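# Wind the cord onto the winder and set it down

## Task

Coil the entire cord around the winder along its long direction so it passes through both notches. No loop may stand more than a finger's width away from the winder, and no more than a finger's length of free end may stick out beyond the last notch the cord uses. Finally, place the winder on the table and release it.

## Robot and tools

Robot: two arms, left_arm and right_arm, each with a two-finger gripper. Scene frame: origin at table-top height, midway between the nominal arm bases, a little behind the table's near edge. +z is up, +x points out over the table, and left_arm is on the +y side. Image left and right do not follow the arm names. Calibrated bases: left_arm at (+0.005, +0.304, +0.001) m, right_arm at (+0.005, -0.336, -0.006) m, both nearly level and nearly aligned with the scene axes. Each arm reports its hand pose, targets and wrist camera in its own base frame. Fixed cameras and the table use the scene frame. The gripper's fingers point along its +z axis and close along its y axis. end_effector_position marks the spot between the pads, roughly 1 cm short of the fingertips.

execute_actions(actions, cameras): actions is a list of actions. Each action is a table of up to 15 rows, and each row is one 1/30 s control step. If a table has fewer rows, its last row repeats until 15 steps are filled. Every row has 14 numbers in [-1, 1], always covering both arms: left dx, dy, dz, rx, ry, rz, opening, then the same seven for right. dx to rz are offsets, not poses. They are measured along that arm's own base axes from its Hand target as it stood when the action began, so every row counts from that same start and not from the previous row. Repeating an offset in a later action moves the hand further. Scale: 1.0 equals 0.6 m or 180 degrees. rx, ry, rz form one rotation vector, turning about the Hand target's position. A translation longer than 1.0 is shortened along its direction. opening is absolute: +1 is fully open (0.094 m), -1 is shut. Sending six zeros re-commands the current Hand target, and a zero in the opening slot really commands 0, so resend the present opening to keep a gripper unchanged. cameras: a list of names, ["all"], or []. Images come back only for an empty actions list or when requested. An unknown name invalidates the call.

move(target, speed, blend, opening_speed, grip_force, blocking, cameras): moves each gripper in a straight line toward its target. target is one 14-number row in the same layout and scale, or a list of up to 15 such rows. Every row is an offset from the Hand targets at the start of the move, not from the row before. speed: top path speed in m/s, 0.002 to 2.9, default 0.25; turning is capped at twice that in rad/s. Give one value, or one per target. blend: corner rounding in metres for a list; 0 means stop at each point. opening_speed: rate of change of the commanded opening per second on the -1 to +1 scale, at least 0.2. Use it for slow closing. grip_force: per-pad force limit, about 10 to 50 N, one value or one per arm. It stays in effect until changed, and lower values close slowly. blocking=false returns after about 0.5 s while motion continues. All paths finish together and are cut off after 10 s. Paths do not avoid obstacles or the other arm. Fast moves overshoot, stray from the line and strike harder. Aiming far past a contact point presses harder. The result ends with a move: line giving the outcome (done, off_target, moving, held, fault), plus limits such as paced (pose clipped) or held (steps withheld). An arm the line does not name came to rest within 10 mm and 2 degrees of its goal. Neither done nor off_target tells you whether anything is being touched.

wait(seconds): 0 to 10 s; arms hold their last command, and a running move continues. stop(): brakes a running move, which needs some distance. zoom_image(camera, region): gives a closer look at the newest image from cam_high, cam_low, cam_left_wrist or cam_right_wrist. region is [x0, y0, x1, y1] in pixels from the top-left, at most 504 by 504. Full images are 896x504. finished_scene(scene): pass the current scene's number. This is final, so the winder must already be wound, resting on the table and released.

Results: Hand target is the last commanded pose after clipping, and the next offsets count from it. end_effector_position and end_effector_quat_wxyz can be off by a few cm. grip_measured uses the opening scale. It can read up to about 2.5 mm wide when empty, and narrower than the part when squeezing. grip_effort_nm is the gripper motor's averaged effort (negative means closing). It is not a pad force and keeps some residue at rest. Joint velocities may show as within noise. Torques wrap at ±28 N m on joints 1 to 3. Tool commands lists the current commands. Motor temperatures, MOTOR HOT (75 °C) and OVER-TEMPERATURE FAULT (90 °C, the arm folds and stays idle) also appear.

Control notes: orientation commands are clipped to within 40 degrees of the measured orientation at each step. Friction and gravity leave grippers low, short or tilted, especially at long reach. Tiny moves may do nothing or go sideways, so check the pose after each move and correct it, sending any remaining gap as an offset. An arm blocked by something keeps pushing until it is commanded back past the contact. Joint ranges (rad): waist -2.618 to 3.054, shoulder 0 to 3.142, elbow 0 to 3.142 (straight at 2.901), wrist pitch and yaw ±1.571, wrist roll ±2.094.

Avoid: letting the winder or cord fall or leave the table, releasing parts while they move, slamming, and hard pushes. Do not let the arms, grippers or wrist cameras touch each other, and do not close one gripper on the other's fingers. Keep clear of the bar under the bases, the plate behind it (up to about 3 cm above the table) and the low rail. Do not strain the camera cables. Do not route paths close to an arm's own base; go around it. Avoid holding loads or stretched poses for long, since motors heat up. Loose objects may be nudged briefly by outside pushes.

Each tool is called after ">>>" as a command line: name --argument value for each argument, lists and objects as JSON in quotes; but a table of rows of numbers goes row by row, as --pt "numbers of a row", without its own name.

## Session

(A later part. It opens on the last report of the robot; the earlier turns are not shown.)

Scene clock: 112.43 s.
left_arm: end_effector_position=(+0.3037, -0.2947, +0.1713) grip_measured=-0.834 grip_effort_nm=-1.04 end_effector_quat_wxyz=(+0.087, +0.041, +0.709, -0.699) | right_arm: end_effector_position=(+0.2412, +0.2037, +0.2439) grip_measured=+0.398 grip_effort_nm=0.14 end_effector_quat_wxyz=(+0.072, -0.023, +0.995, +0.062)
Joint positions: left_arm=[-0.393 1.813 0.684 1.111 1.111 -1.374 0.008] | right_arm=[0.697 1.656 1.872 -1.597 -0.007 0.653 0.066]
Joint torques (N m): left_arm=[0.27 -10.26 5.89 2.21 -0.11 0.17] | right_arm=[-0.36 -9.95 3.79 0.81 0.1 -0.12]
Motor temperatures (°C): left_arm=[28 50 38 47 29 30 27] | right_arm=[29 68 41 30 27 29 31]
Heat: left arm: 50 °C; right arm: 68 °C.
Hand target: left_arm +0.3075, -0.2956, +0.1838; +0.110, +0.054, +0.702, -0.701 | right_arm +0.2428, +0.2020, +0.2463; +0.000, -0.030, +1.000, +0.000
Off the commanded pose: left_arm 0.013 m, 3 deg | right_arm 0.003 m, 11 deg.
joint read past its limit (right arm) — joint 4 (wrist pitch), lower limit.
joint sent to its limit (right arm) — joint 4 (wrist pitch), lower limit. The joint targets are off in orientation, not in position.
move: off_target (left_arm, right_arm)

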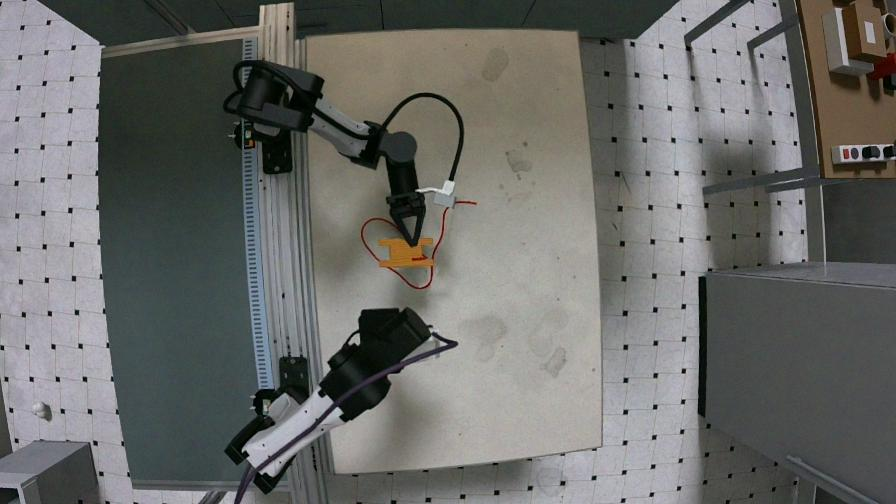

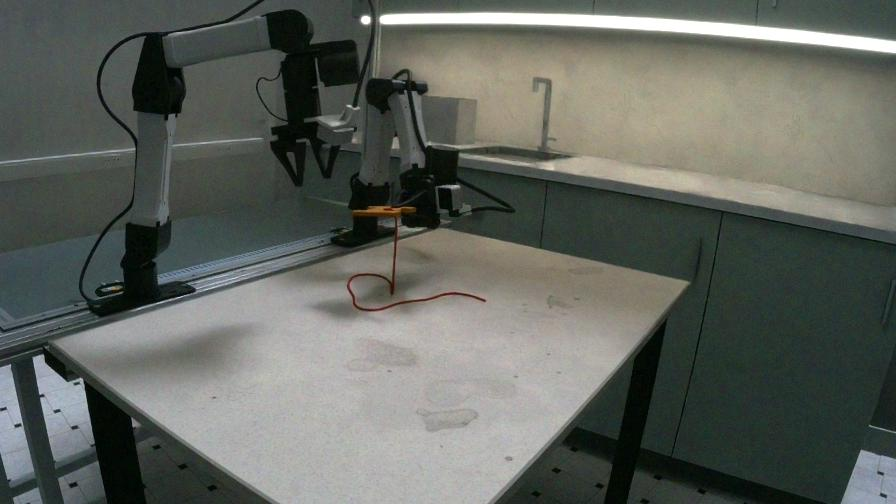

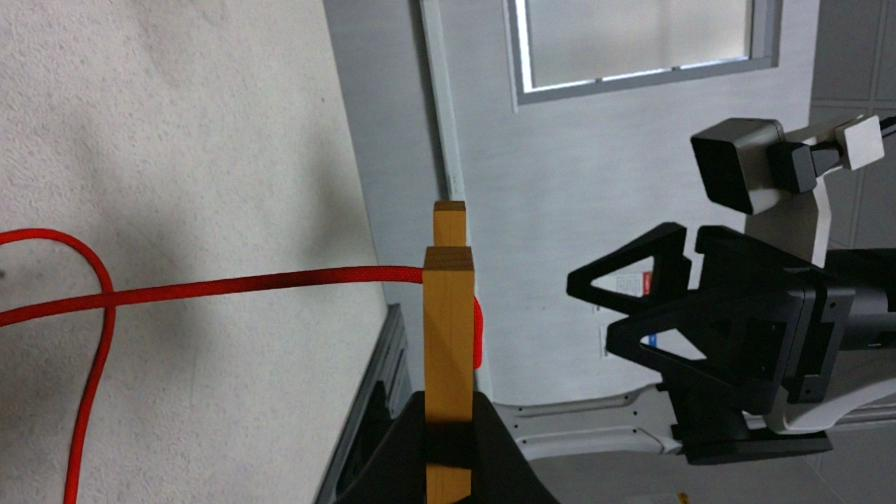

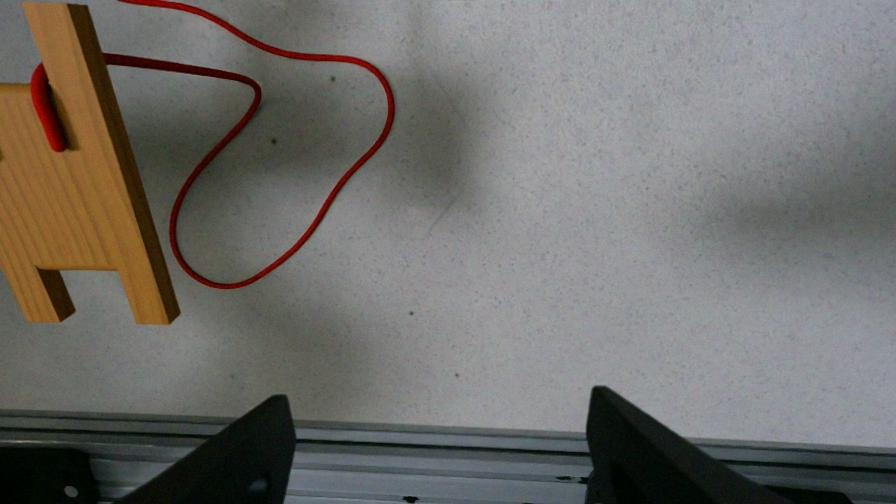

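>>> move --target '[0,0,0.25,0,0,0,-0.95,0.10,0.08,-0.19,0.394,-0.371,0.371,0.4]' --cameras '["all"]' --speed 0.2

Scene clock: 132.07 s.
left_arm: end_effector_position=(+0.3090, -0.2969, +0.3113) grip_measured=-0.834 grip_effort_nm=-1.04 end_effector_quat_wxyz=(+0.087, +0.040, +0.709, -0.699) | right_arm: end_effector_position=(+0.3022, +0.2516, +0.1294) grip_measured=+0.398 grip_effort_nm=0.14 end_effector_quat_wxyz=(+0.491, -0.494, +0.514, +0.502)
Joint positions: left_arm=[-0.393 1.509 1.017 0.472 1.111 -1.374 0.008] | right_arm=[0.253 1.95 0.63 1.261 -1.309 -0.025 0.066]
Joint torques (N m): left_arm=[0.27 -10.25 9.2 1.88 -0.11 0.14] | right_arm=[-0.61 -8.1 4.11 1.91 -0.13 0.1]
Motor temperatures (°C): left_arm=[28 53 39 47 29 30 28] | right_arm=[29 59 41 31 27 29 30]
Heat: left arm: 53 °C; right arm: 59 °C.
Hand target: left_arm +0.3074, -0.2956, +0.3339; +0.110, +0.054, +0.702, -0.701 | right_arm +0.3028, +0.2501, +0.1323; +0.500, -0.500, +0.499, +0.500
Off the commanded pose: left_arm 0.023 m, 3 deg | right_arm 0.003 m, 2 deg.
move: off_target (left_arm)

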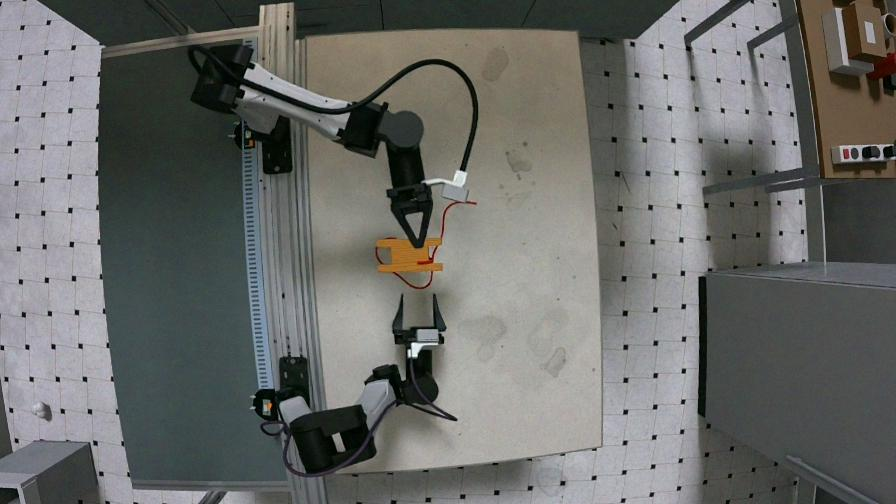

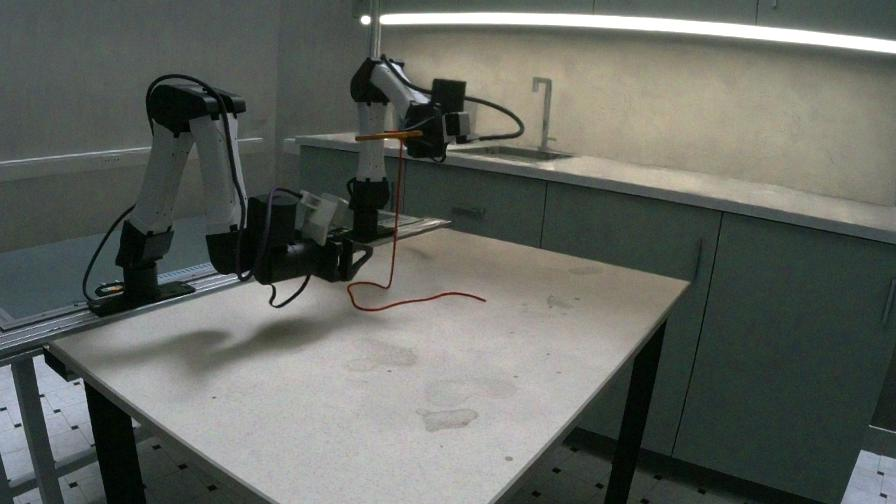

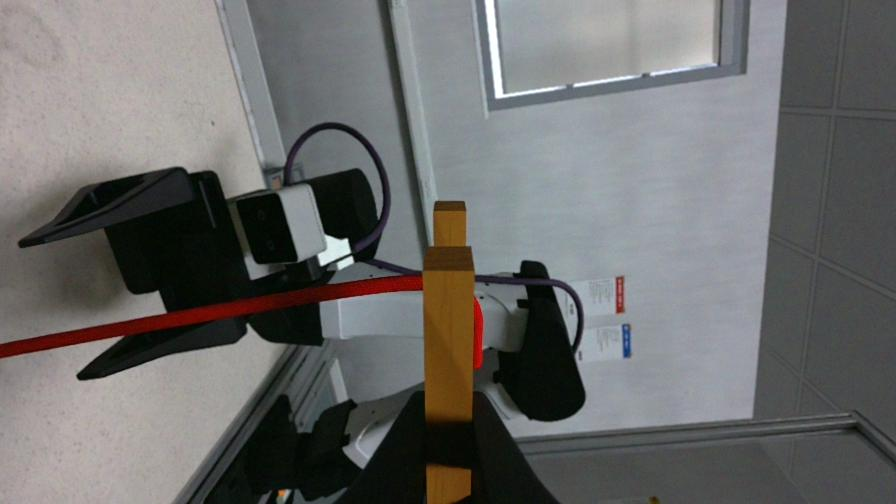

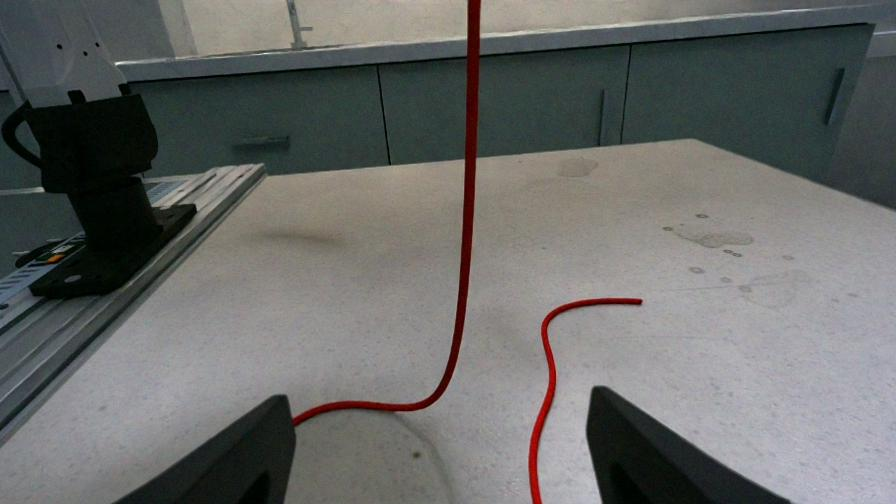

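>>> move --pt "0 0 0 0 0 0 -0.95 0.016 0.167 0.035 0 0 0 0.4" --pt "0 0 0 0 0 0 -0.95 0.016 0.167 0.035 0 0 0 -1" --cameras '["all"]' --opening_speed 1.5 --speed 0.2

>>> zoom_image --camera "cam_low" --region '[300, 110, 500, 310]'

Scene clock: 137.73 s.
left_arm: end_effector_position=(+0.3092, -0.2969, +0.3111) grip_measured=-0.834 grip_effort_nm=-1.04 end_effector_quat_wxyz=(+0.087, +0.039, +0.709, -0.698) | right_arm: end_effector_position=(+0.3045, +0.3461, +0.1553) grip_measured=-0.929 grip_effort_nm=-0.99 end_effector_quat_wxyz=(+0.504, -0.506, +0.488, +0.501)
Joint positions: left_arm=[-0.393 1.509 1.017 0.471 1.11 -1.374 0.008] | right_arm=[0.511 1.992 0.818 1.198 -1.075 0.001 0.003]
Joint torques (N m): left_arm=[0.28 -10.25 9.21 1.88 -0.11 0.14] | right_arm=[0.18 -9.4 6.63 1.22 0.17 0.08]
Motor temperatures (°C): left_arm=[28 53 42 47 29 30 28] | right_arm=[29 58 41 31 27 29 30]
Heat: left arm: 53 °C; right arm: 58 °C.
Hand target: left_arm +0.3074, -0.2956, +0.3339; +0.110, +0.054, +0.702, -0.701 | right_arm +0.3124, +0.3503, +0.1532; +0.500, -0.500, +0.499, +0.500
Off the commanded pose: left_arm 0.023 m, 3 deg | right_arm 0.009 m, 2 deg.
move: off_target (left_arm)

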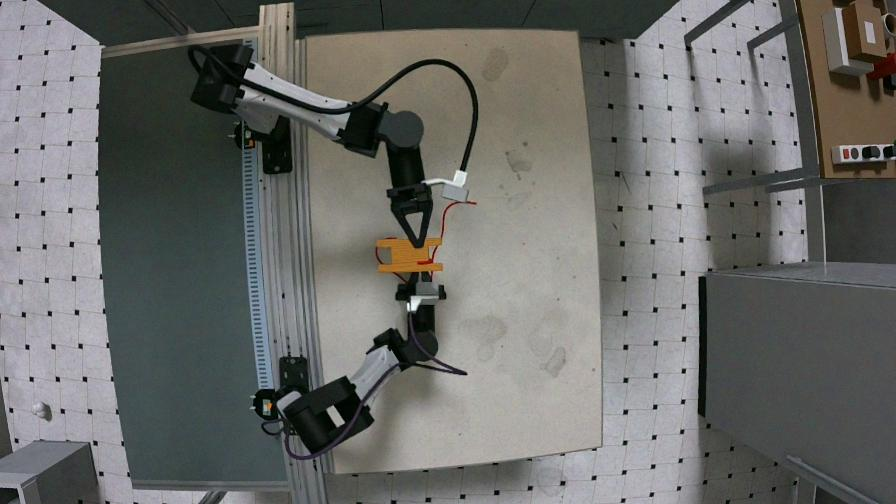

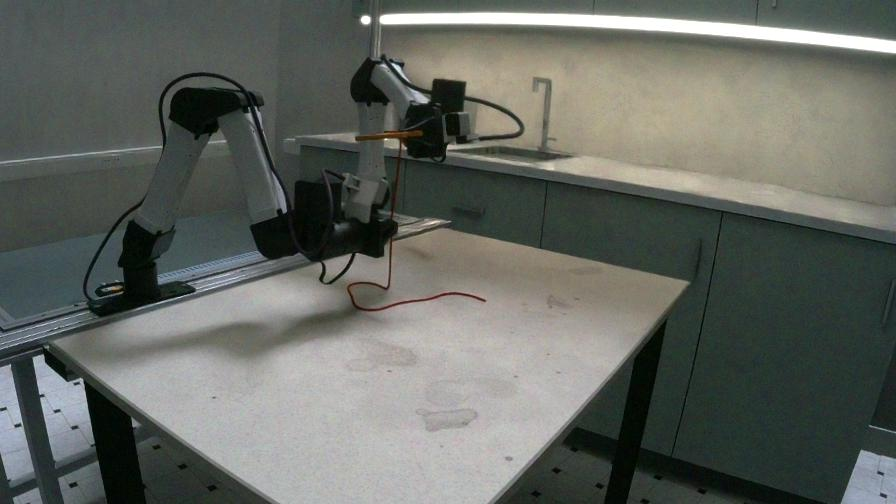

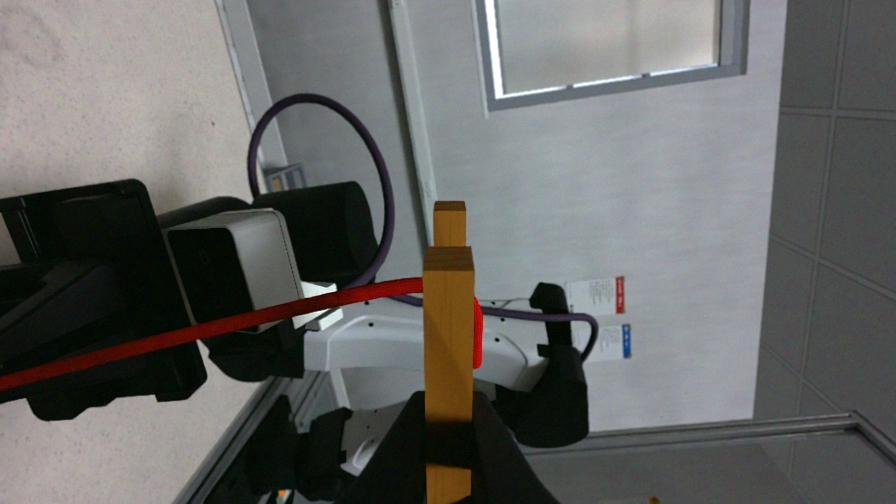

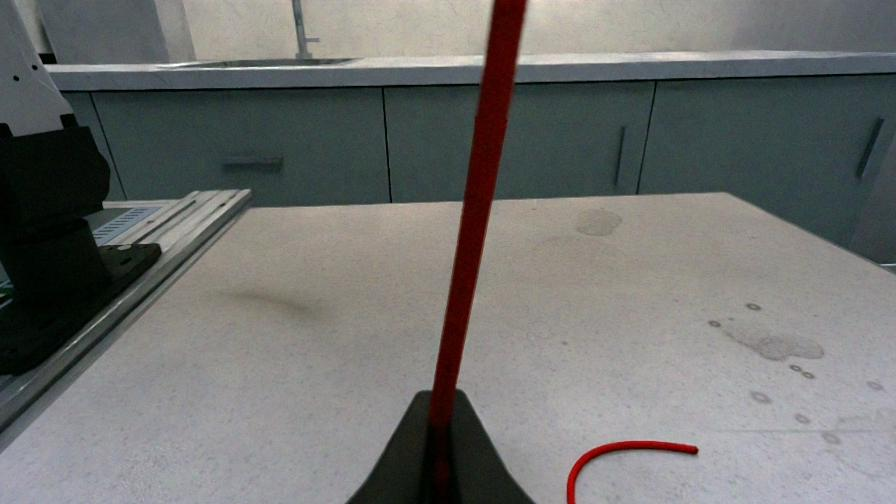

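Scaled by 2.520 from the camera's 896x504 image, which has a finer 1280x720 frame.

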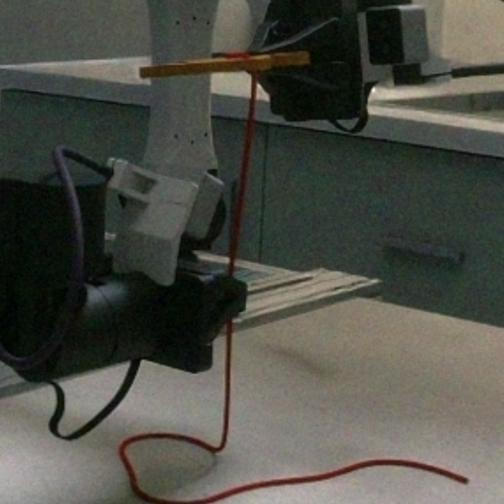

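>>> move --pt "0 0 0 0 0 0 -0.95 0 0 0 0 0 0 -0.9" --pt "0 0 0 0 0 0 -0.95 -0.004 0 -0.125 0 0 0 -0.9" --pt "0 0 0 0 0 0 -0.95 -0.004 0 -0.125 0 0 0 -1" --cameras '["cam_right_wrist","cam_low"]' --speed 0.12

>>> zoom_image --camera "cam_low" --region '[300, 110, 500, 310]'

Scene clock: 150.53 s.
left_arm: end_effector_position=(+0.3117, -0.2953, +0.2832) grip_measured=-0.834 grip_effort_nm=-1.04 end_effector_quat_wxyz=(+0.038, -0.026, +0.739, -0.672) | right_arm: end_effector_position=(+0.3151, +0.3493, +0.1104) grip_measured=-0.931 grip_effort_nm=-0.99 end_effector_quat_wxyz=(+0.534, -0.505, +0.471, +0.488)
Joint positions: left_arm=[-0.393 1.509 1.017 0.291 1.079 -1.372 0.008] | right_arm=[0.511 2.218 0.842 1.469 -1.049 0.001 0.003]
Joint torques (N m): left_arm=[0.31 -11.59 9.07 3.62 0.22 0.35] | right_arm=[0.46 -6.04 2.48 1.35 0.08 0.06]
Motor temperatures (°C): left_arm=[28 54 45 49 29 30 29] | right_arm=[29 56 42 31 27 29 30]
Heat: left arm: 54 °C; right arm: 56 °C.
Hand target: left_arm +0.3074, -0.2956, +0.3339; +0.110, +0.054, +0.702, -0.701 | right_arm +0.3100, +0.3503, +0.0783; +0.500, -0.500, +0.499, +0.500
Off the commanded pose: left_arm 0.051 m, 13 deg | right_arm 0.033 m, 5 deg.
move: off_target (left_arm, right_arm); target 3's new opening was sent with right_arm's hand 0.033 m and 5 deg from that target
Images, in order (width x height): cam_low 896x504, cam_right_wrist 896x504.

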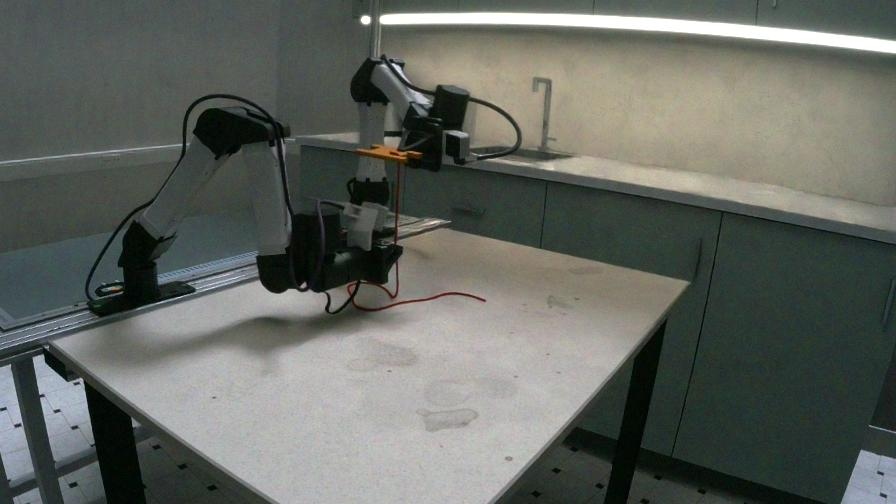

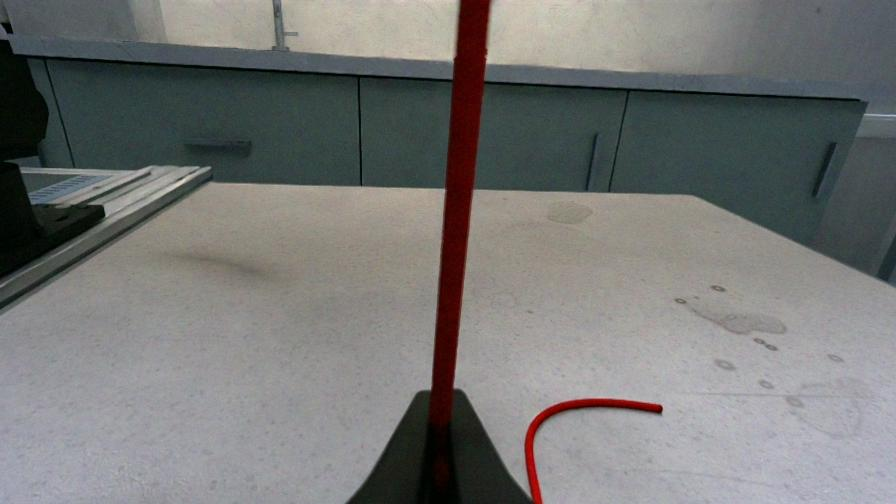

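Scaled by 2.520 from the camera's 896x504 image, which has a finer 1280x720 frame.

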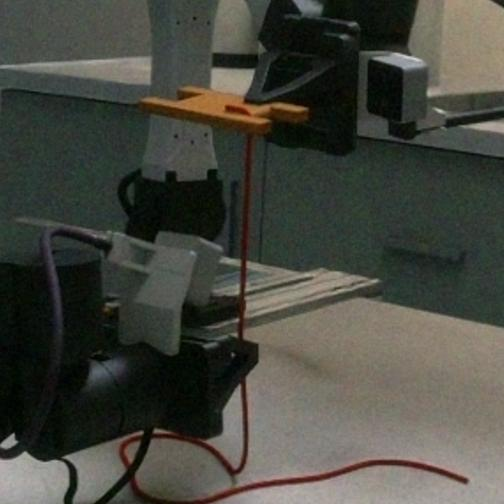

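>>> move --pt "0 0 0 0 0 0 -0.95 0 0 0 0 0 0 -0.82" --pt "0.002 0 0 0 0 0 -0.95 0 0 -0.01 0 0 0 -0.82" --pt "0 0 0 0 0 0 -0.95 0 0 -0.01 0 0 0 -1" --cameras '["cam_right_wrist"]' --speed 0.12

Scene clock: 154.87 s.
left_arm: end_effector_position=(+0.3077, -0.2939, +0.3049) grip_measured=-0.834 grip_effort_nm=-1.04 end_effector_quat_wxyz=(+0.075, +0.011, +0.724, -0.686) | right_arm: end_effector_position=(+0.3111, +0.3481, +0.0767) grip_measured=-0.933 grip_effort_nm=-0.99 end_effector_quat_wxyz=(+0.503, -0.500, +0.498, +0.499)
Joint positions: left_arm=[-0.393 1.479 1.017 0.359 1.082 -1.355 0.008] | right_arm=[0.511 2.292 0.837 1.463 -1.059 0.001 0.003]
Joint torques (N m): left_arm=[0.34 -7.83 9.32 3.07 0.14 0.07] | right_arm=[0.5 -10.37 3.41 1.61 0.02 0.06]
Motor temperatures (°C): left_arm=[28 53 46 52 29 30 29] | right_arm=[29 55 41 31 27 29 30]
Heat: left arm: 53 °C; right arm: 55 °C.
Hand target: left_arm +0.3075, -0.2956, +0.3339; +0.110, +0.054, +0.702, -0.701 | right_arm +0.3100, +0.3503, +0.0722; +0.500, -0.500, +0.500, +0.500
Off the commanded pose: left_arm 0.029 m, 7 deg | right_arm 0.005 m, 0 deg.
move: off_target (left_arm)
Images, in order (width x height): cam_right_wrist 896x504.

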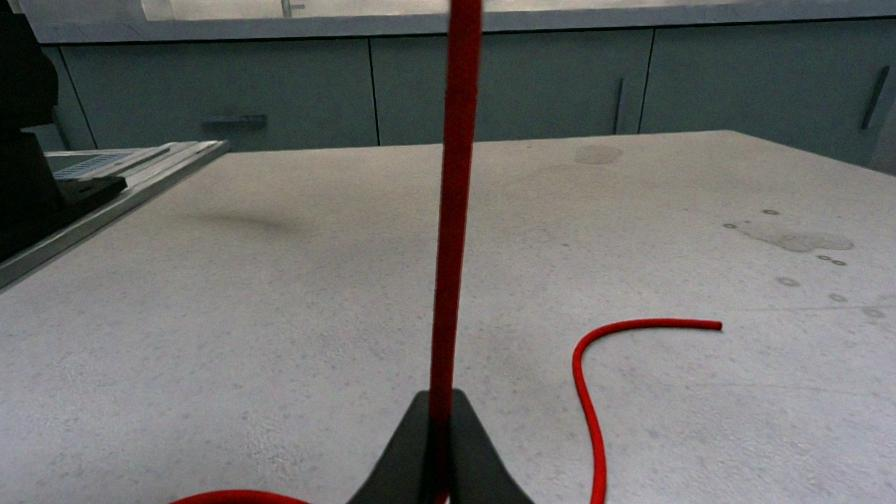

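>>> move --pt "0 0 0 0 0 0 -0.95 -0.15 0 0.08 0 0 0 -1" --pt "0 0 0 0 0 0 -0.95 -0.267 0 0.213 0 0 0 -1" --pt "0 0 0 0 0 0 -0.95 -0.267 0 0.43 0 0 0 -1" --pt "0 0 0 0 0 0 -0.95 -0.183 0 0.63 0 0 0 -1" --cameras '["all"]' --speed 0.2 --blend 0.03

>>> zoom_image --camera "cam_low" --region '[300, 50, 500, 250]'

Scene clock: 159.97 s.
left_arm: end_effector_position=(+0.3055, -0.2948, +0.3157) grip_measured=-0.834 grip_effort_nm=-1.04 end_effector_quat_wxyz=(+0.083, +0.032, +0.716, -0.693) | right_arm: end_effector_position=(+0.2029, +0.3517, +0.4389) grip_measured=-0.933 grip_effort_nm=-0.99 end_effector_quat_wxyz=(+0.495, -0.489, +0.513, +0.502)
Joint positions: left_arm=[-0.393 1.479 1.032 0.39 1.102 -1.355 0.008] | right_arm=[0.726 1.309 1.357 -0.055 -0.828 0.025 0.003]
Joint torques (N m): left_arm=[0.35 -7.5 8.38 2.75 0.01 0.03] | right_arm=[-0.42 -5.52 9.52 1.47 -0.15 -0.15]
Heat: left arm: 54 °C; right arm: 54 °C.
Hand target: left_arm +0.3075, -0.2956, +0.3340; +0.110, +0.054, +0.702, -0.701 | right_arm +0.2000, +0.3502, +0.4503; +0.500, -0.500, +0.499, +0.500
Off the commanded pose: left_arm 0.018 m, 4 deg | right_arm 0.012 m, 2 deg.
move: off_target (left_arm, right_arm)

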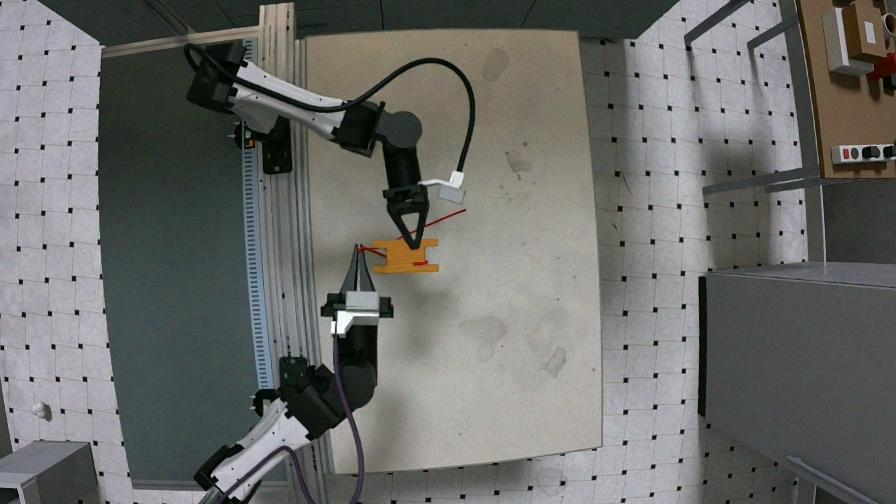

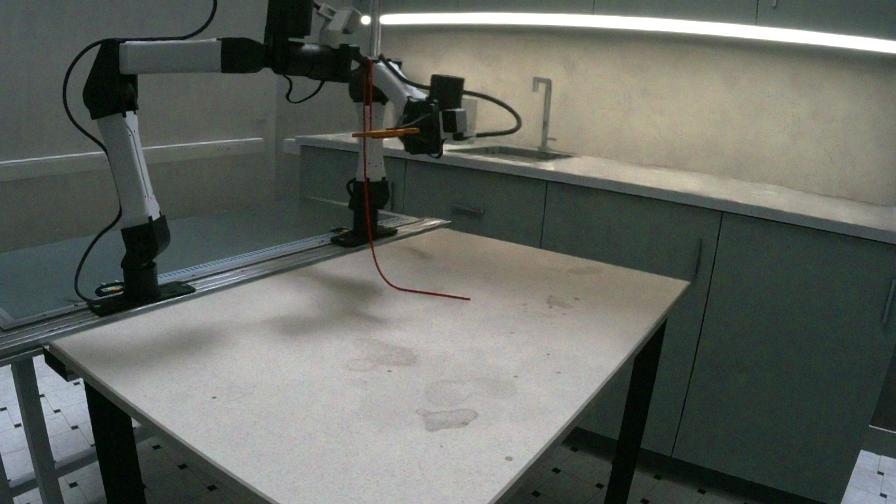

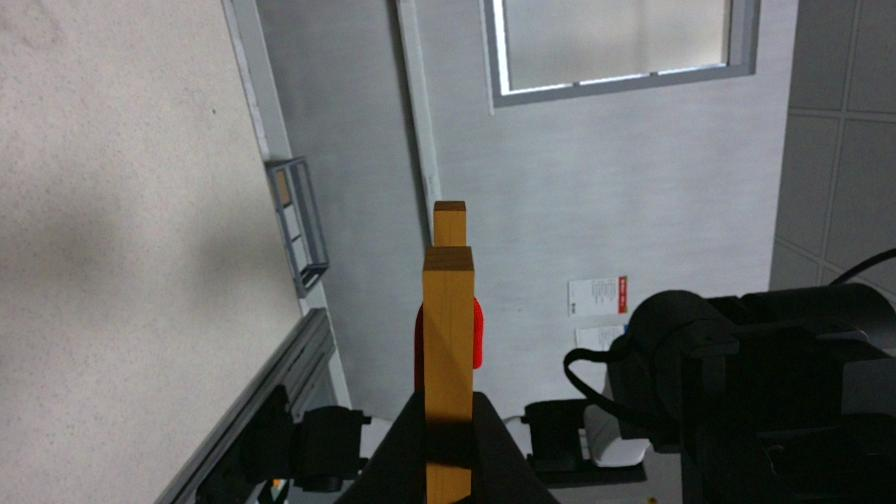

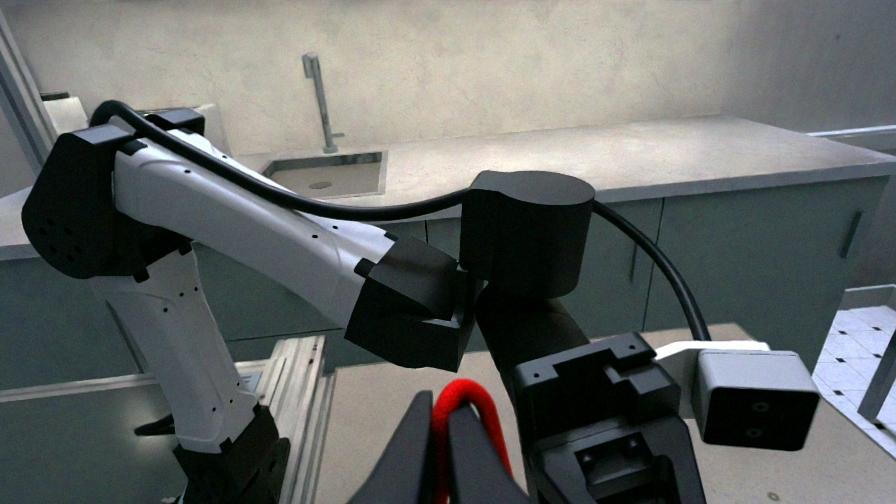

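Scaled by 2.520 from the camera's 896x504 image, which has a finer 1280x720 frame.

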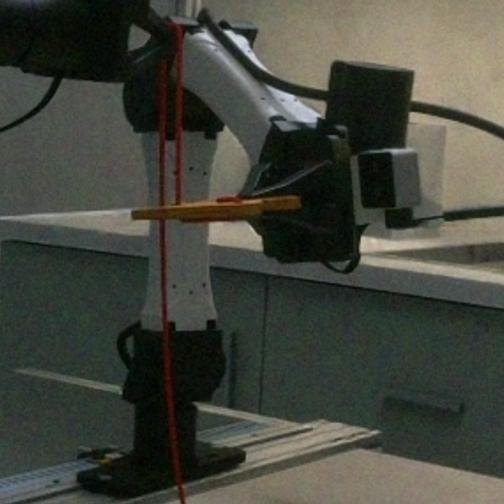

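>>> move --pt "0 0 0 0 0 0 -0.95 -0.017 -0.125 -0.05 0 0 0 -1" --pt "0 0 0 0 0 0 -0.95 0.133 -0.125 -0.033 0 0 0 -1" --pt "0 0 0 0 0 0 -0.95 0.283 -0.125 -0.083 0 0 0 -1" --pt "0 0 0 0 0 0 -0.95 0.333 0 -0.15 0 0 0 -1" --pt "0 0 0 0 0 0 -0.95 0.317 0 -0.25 0 0 0 -1" --pt "0 0 0 0 0 0 -0.95 0.267 0 -0.4 0 0 0 -1" --cameras '["all"]' --speed 0.2 --blend 0.02

>>> zoom_image --camera "cam_low" --region '[300, 50, 500, 250]'

>>> zoom_image --camera "cam_high" --region '[330, 190, 480, 340]'

Scene clock: 166.73 s.
left_arm: end_effector_position=(+0.3147, -0.2943, +0.3085) grip_measured=-0.834 grip_effort_nm=-1.04 end_effector_quat_wxyz=(+0.088, +0.013, +0.721, -0.688) | right_arm: end_effector_position=(+0.3520, +0.3483, +0.2376) grip_measured=-0.933 grip_effort_nm=-0.99 end_effector_quat_wxyz=(+0.517, -0.522, +0.461, +0.498)
Joint positions: left_arm=[-0.39 1.494 1.032 0.382 1.07 -1.355 0.008] | right_arm=[0.452 1.928 1.127 0.877 -1.162 -0.01 0.003]
Joint torques (N m): left_arm=[0.02 -9.02 8.32 2.85 0.27 0.05] | right_arm=[0.16 -8.38 3.45 1.34 0.51 0.12]
Heat: left arm: 54 °C; right arm: 53 °C.
Hand target: left_arm +0.3075, -0.2956, +0.3339; +0.110, +0.054, +0.702, -0.701 | right_arm +0.3603, +0.3502, +0.2103; +0.500, -0.500, +0.499, +0.500
Off the commanded pose: left_arm 0.026 m, 6 deg | right_arm 0.029 m, 5 deg.
move: off_target (left_arm, right_arm)

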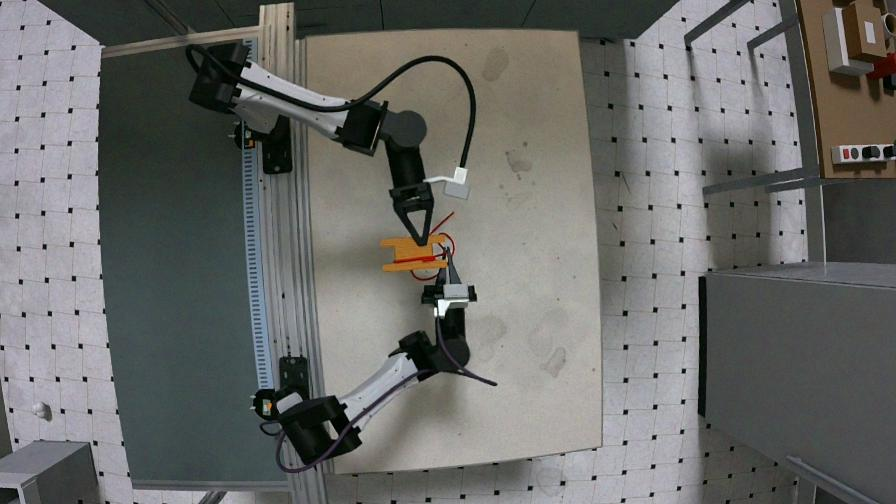

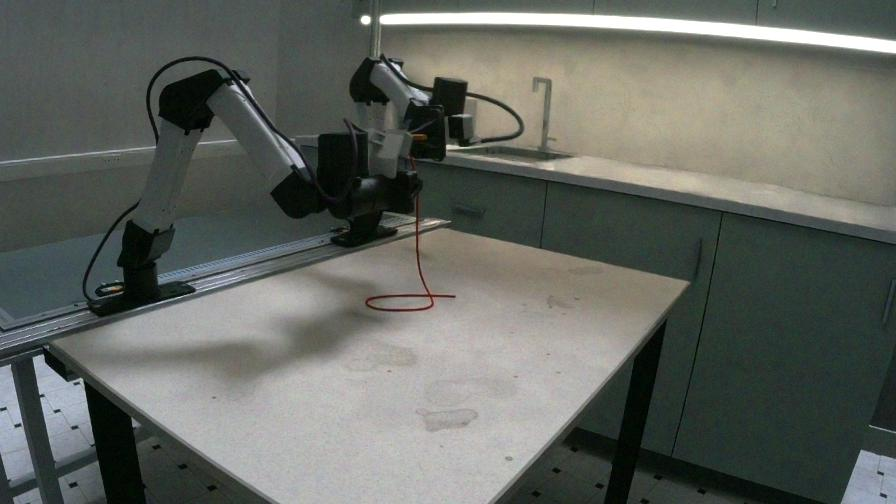

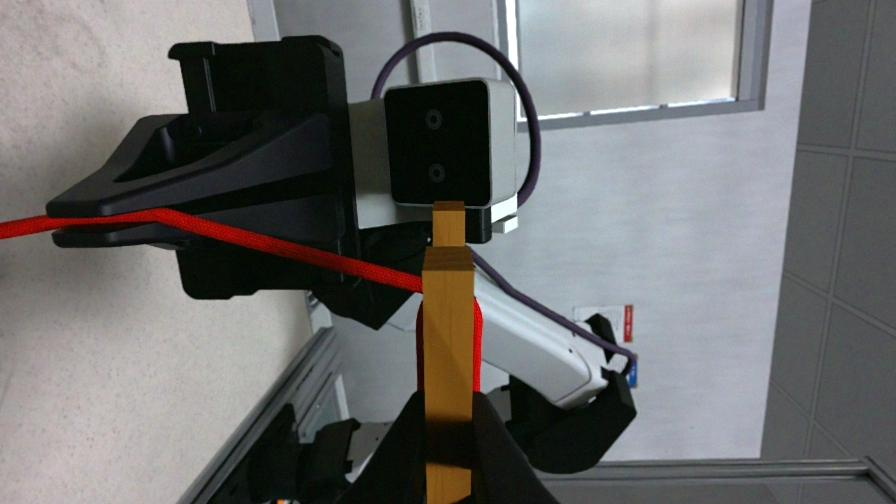

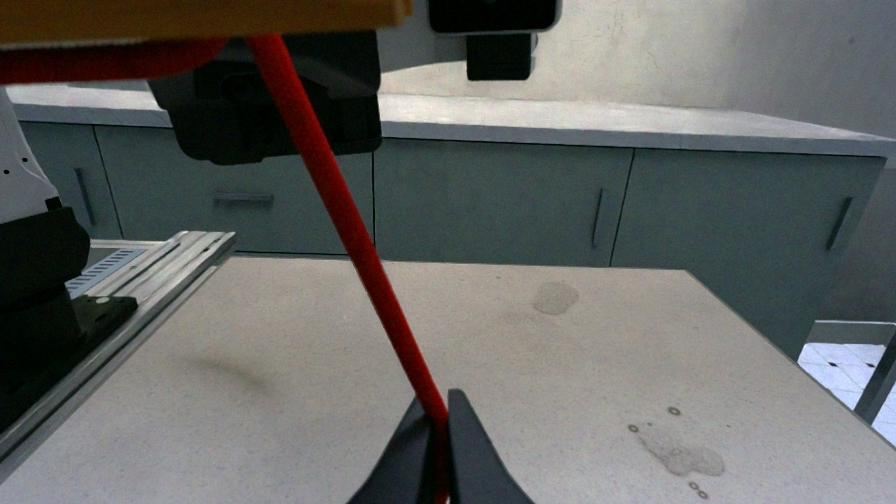

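Scaled by 2.520 from the camera's 896x504 image, which has a finer 1280x720 frame.

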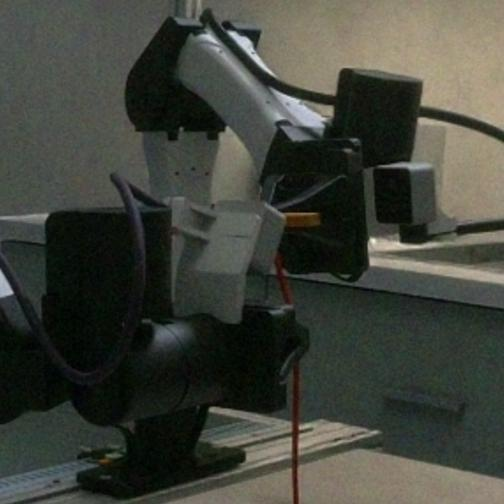

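Scaled by 3.360 from the camera's 896x504 image, which has a finer 1280x720 frame.

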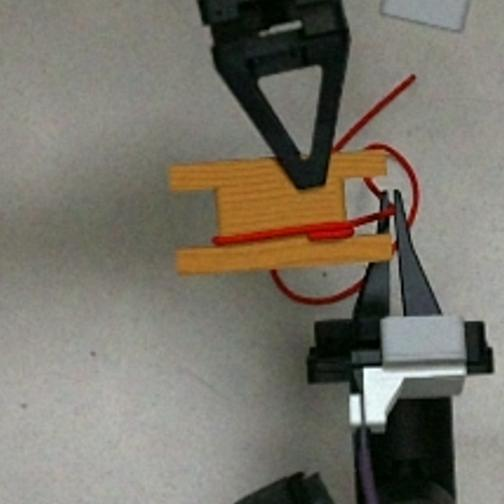

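>>> move --pt "0 0 0 0 0 0 -0.95 0 0 0 0 0 0 -0.82" --pt "0 0 0 0 0 0 -0.95 -0.084 0 -0.232 0 0 0 -0.82" --pt "0 0 0 0 0 0 -0.95 -0.084 0 -0.232 0 0 0 -1" --pt "0 0 0 0 0 0 -0.95 -0.234 0 -0.145 0 0 0 -1" --pt "0 0 0 0 0 0 -0.95 -0.351 0 -0.012 0 0 0 -1" --pt "0 0 0 0 0 0 -0.95 -0.351 0 0.205 0 0 0 -1" --pt "0 0 0 0 0 0 -0.95 -0.267 0 0.4 0 0 0 -1" --cameras '["cam_high","cam_low","cam_right_wrist"]' --speed 0.25 --blend '[0,0,0,0.03,0.03,0.03,0]'

Scene clock: 176.60 s.
left_arm: end_effector_position=(+0.3127, -0.2945, +0.3096) grip_measured=-0.834 grip_effort_nm=-1.04 end_effector_quat_wxyz=(+0.086, +0.018, +0.719, -0.689) | right_arm: end_effector_position=(+0.2007, +0.3510, +0.4449) grip_measured=-0.986 grip_effort_nm=-0.72 end_effector_quat_wxyz=(+0.501, -0.492, +0.503, +0.503)
Joint positions: left_arm=[-0.39 1.493 1.032 0.385 1.08 -1.355 0.008] | right_arm=[0.727 1.307 1.364 -0.043 -0.834 0.024 0.001]
Joint torques (N m): left_arm=[0.02 -8.91 8.31 2.83 0.13 0.04] | right_arm=[-0.5 -5.19 9.03 1.35 -0.08 -0.15]
Motor temperatures (°C): left_arm=[28 51 45 56 29 30 29] | right_arm=[29 52 42 32 27 29 30]
Heat: left arm: 56 °C; right arm: 52 °C.
Hand target: left_arm +0.3074, -0.2956, +0.3340; +0.110, +0.054, +0.702, -0.701 | right_arm +0.2001, +0.3502, +0.4503; +0.500, -0.500, +0.499, +0.500
Off the commanded pose: left_arm 0.025 m, 6 deg | right_arm 0.005 m, 1 deg.
move: off_target (left_arm)
Images, in order (width x height): cam_high 896x504, cam_low 896x504, cam_right_wrist 896x504.

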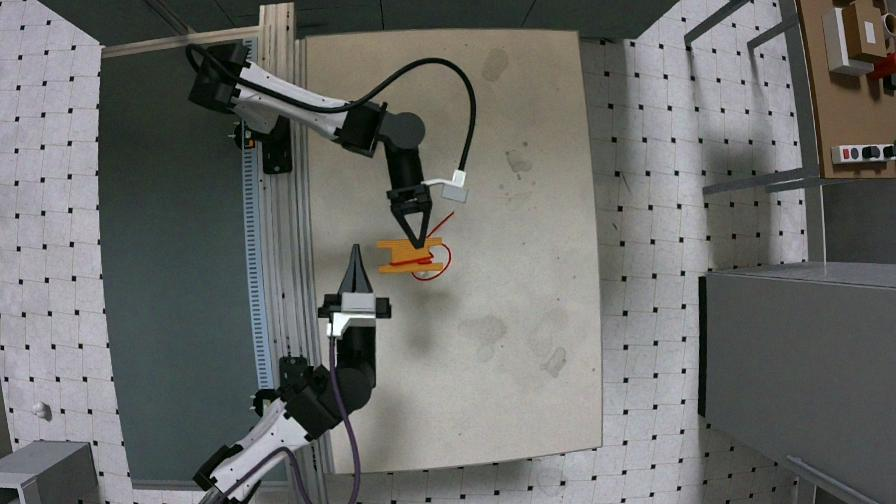

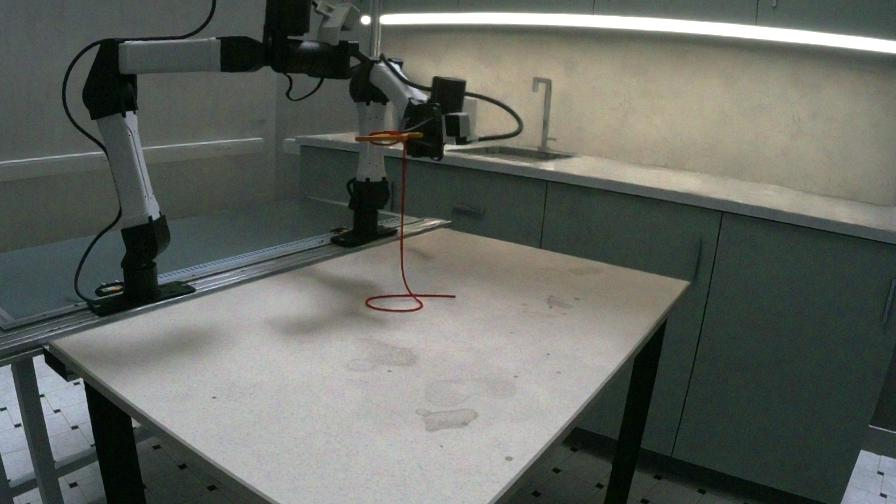

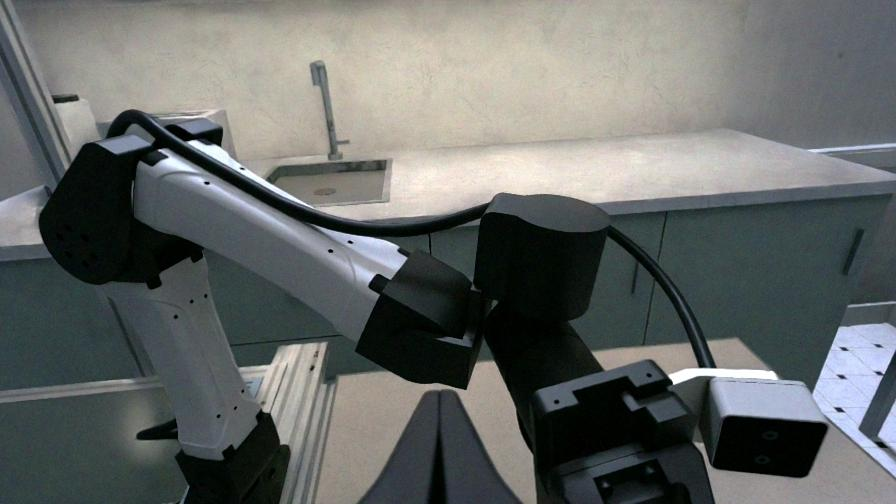

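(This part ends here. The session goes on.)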